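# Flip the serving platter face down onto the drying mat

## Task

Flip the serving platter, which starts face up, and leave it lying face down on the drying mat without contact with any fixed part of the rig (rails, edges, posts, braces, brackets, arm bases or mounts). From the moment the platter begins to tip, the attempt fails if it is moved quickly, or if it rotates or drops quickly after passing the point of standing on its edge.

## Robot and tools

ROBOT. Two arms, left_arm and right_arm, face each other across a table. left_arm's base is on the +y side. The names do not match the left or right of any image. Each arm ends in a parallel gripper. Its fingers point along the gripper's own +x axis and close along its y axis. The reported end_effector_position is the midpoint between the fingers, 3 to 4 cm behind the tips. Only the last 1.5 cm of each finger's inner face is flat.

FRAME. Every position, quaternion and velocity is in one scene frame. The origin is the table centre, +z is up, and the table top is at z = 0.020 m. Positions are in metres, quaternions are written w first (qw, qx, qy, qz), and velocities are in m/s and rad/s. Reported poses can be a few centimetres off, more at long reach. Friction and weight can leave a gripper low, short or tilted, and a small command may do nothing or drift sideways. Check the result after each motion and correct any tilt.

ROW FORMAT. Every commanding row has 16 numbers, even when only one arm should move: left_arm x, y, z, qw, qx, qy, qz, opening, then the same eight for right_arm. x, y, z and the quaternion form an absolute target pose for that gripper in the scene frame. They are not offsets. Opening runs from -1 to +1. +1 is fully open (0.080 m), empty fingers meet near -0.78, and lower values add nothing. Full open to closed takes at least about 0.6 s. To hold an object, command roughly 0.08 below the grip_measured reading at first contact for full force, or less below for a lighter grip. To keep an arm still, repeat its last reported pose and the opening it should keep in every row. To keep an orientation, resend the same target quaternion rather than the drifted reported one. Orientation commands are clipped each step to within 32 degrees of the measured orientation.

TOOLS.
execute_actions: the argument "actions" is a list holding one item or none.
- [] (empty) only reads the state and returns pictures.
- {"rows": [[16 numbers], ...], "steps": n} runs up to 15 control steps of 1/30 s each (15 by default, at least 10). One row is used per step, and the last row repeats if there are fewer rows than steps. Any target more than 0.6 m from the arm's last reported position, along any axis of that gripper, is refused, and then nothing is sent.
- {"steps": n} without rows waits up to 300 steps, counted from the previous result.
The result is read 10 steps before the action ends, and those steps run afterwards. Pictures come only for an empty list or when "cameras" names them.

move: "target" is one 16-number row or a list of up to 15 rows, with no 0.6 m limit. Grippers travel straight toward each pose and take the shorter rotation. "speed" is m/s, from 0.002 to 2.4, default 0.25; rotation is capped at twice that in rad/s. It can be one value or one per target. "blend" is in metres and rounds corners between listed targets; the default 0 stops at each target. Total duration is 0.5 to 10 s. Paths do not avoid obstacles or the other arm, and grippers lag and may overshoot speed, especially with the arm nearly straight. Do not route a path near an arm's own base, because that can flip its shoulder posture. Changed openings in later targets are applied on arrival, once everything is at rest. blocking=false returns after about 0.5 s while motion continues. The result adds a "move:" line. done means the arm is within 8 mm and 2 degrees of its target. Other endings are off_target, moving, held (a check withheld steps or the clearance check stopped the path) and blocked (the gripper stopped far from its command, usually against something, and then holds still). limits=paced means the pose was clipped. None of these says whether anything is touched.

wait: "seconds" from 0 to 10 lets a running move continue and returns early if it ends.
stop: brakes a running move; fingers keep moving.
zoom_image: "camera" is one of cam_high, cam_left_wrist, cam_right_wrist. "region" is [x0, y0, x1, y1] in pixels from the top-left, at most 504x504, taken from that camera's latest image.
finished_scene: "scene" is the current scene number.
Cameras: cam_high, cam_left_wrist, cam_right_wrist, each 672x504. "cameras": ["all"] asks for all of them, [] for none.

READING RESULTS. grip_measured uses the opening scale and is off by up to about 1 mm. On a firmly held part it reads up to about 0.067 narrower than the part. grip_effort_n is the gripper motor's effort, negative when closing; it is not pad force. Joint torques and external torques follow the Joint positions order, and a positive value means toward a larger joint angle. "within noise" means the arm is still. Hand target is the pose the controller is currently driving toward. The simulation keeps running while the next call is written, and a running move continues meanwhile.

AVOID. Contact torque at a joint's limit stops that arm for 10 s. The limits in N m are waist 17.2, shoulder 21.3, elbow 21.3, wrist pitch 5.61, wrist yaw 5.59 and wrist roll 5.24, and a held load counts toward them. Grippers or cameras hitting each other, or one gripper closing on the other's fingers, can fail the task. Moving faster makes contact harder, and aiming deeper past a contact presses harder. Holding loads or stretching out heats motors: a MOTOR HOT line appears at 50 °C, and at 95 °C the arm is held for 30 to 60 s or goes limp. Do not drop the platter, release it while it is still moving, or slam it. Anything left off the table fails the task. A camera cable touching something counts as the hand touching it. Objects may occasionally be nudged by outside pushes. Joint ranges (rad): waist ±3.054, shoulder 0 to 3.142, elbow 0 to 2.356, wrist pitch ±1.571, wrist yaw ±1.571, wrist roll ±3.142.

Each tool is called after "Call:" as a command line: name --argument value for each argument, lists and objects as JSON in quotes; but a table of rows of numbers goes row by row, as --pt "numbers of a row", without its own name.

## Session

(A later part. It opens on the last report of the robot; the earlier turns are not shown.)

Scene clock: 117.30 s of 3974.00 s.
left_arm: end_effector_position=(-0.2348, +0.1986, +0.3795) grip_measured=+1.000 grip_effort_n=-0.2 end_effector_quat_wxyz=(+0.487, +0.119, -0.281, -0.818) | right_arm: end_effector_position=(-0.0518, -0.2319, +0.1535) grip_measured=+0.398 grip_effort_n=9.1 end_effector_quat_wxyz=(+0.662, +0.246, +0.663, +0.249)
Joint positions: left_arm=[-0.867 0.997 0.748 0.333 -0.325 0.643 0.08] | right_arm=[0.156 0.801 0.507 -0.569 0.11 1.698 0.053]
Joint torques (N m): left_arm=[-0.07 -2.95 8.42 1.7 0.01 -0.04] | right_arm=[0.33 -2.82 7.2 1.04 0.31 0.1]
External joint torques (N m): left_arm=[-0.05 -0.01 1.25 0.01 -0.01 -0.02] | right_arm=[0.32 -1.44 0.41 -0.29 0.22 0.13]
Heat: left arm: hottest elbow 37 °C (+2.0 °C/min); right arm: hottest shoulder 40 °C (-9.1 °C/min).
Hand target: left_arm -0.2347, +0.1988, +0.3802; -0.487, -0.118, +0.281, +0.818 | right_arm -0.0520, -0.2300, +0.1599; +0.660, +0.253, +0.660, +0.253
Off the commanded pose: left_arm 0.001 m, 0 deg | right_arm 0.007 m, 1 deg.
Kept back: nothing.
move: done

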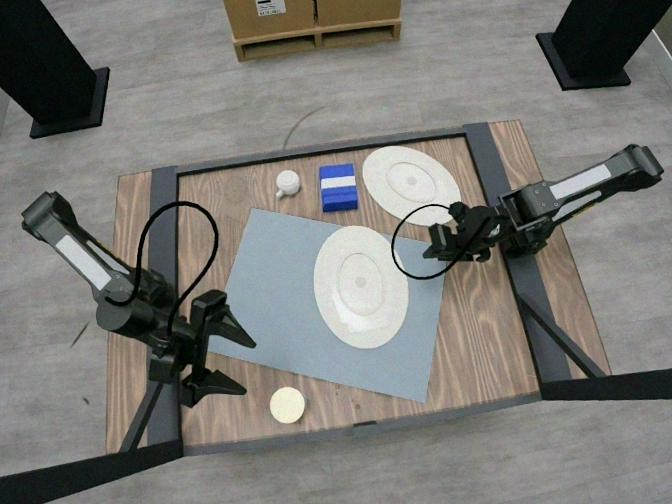

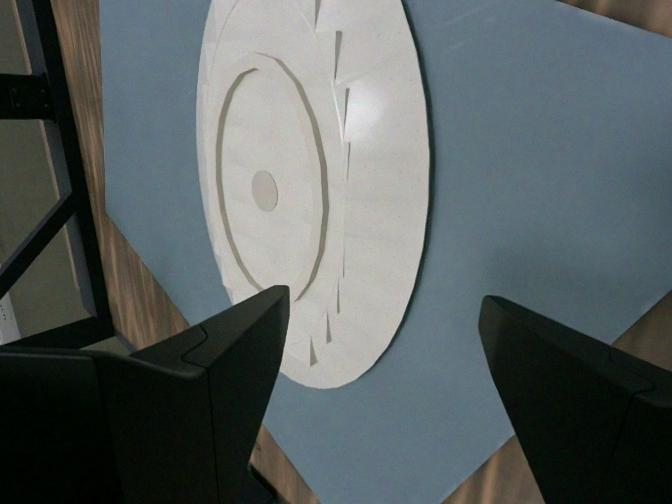

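Call:
move --pt "-0.2347 0.1988 0.3801 0.487 0.118 -0.281 -0.818 1 -0.052 -0.25 0.26 0.6601 0.2534 0.6601 0.2534 0.4" --cameras '["cam_high"]'

Call:
finished_scene --scene 1

Scene clock: 118.73 s of 3974.00 s.
left_arm: end_effector_position=(-0.2348, +0.1986, +0.3795) grip_measured=+1.000 grip_effort_n=-0.2 end_effector_quat_wxyz=(+0.487, +0.119, -0.281, -0.818) | right_arm: end_effector_position=(-0.0520, -0.2510, +0.2554) grip_measured=+0.398 grip_effort_n=9.1 end_effector_quat_wxyz=(+0.661, +0.249, +0.662, +0.251)
Joint positions: left_arm=[-0.867 0.997 0.748 0.333 -0.325 0.643 0.08] | right_arm=[0.187 0.783 0.91 -0.985 0.131 1.721 0.053]
Joint torques (N m): left_arm=[-0.07 -2.96 8.43 1.7 0.01 -0.05] | right_arm=[0.41 -0.8 7.02 1 0.26 0.08]
External joint torques (N m): left_arm=[-0.06 -0.17 1.4 0.07 -0.01 -0.02] | right_arm=[0.42 0.11 0.58 -0.33 0.15 0.11]
Heat: left arm: hottest elbow 38 °C (+3.0 °C/min); right arm: hottest shoulder 40 °C (-10.0 °C/min).
Hand target: left_arm -0.2347, +0.1988, +0.3802; -0.487, -0.118, +0.281, +0.818 | right_arm -0.0520, -0.2500, +0.2600; +0.660, +0.253, +0.660, +0.253
Off the commanded pose: left_arm 0.001 m, 0 deg | right_arm 0.005 m, 1 deg.
Kept back: nothing.
move: done

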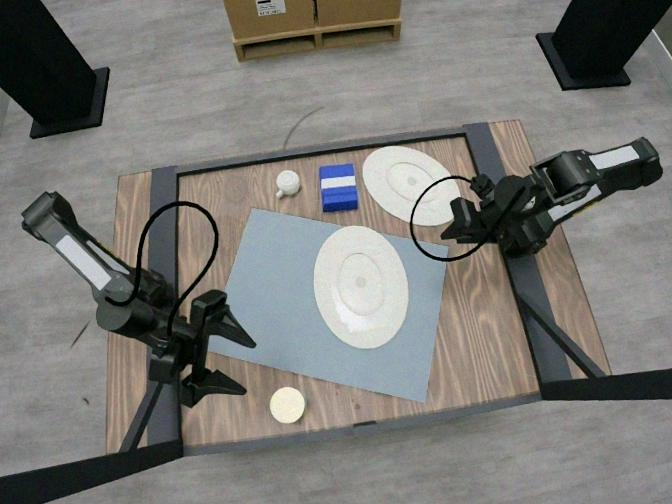

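The scene is finished: the task was done.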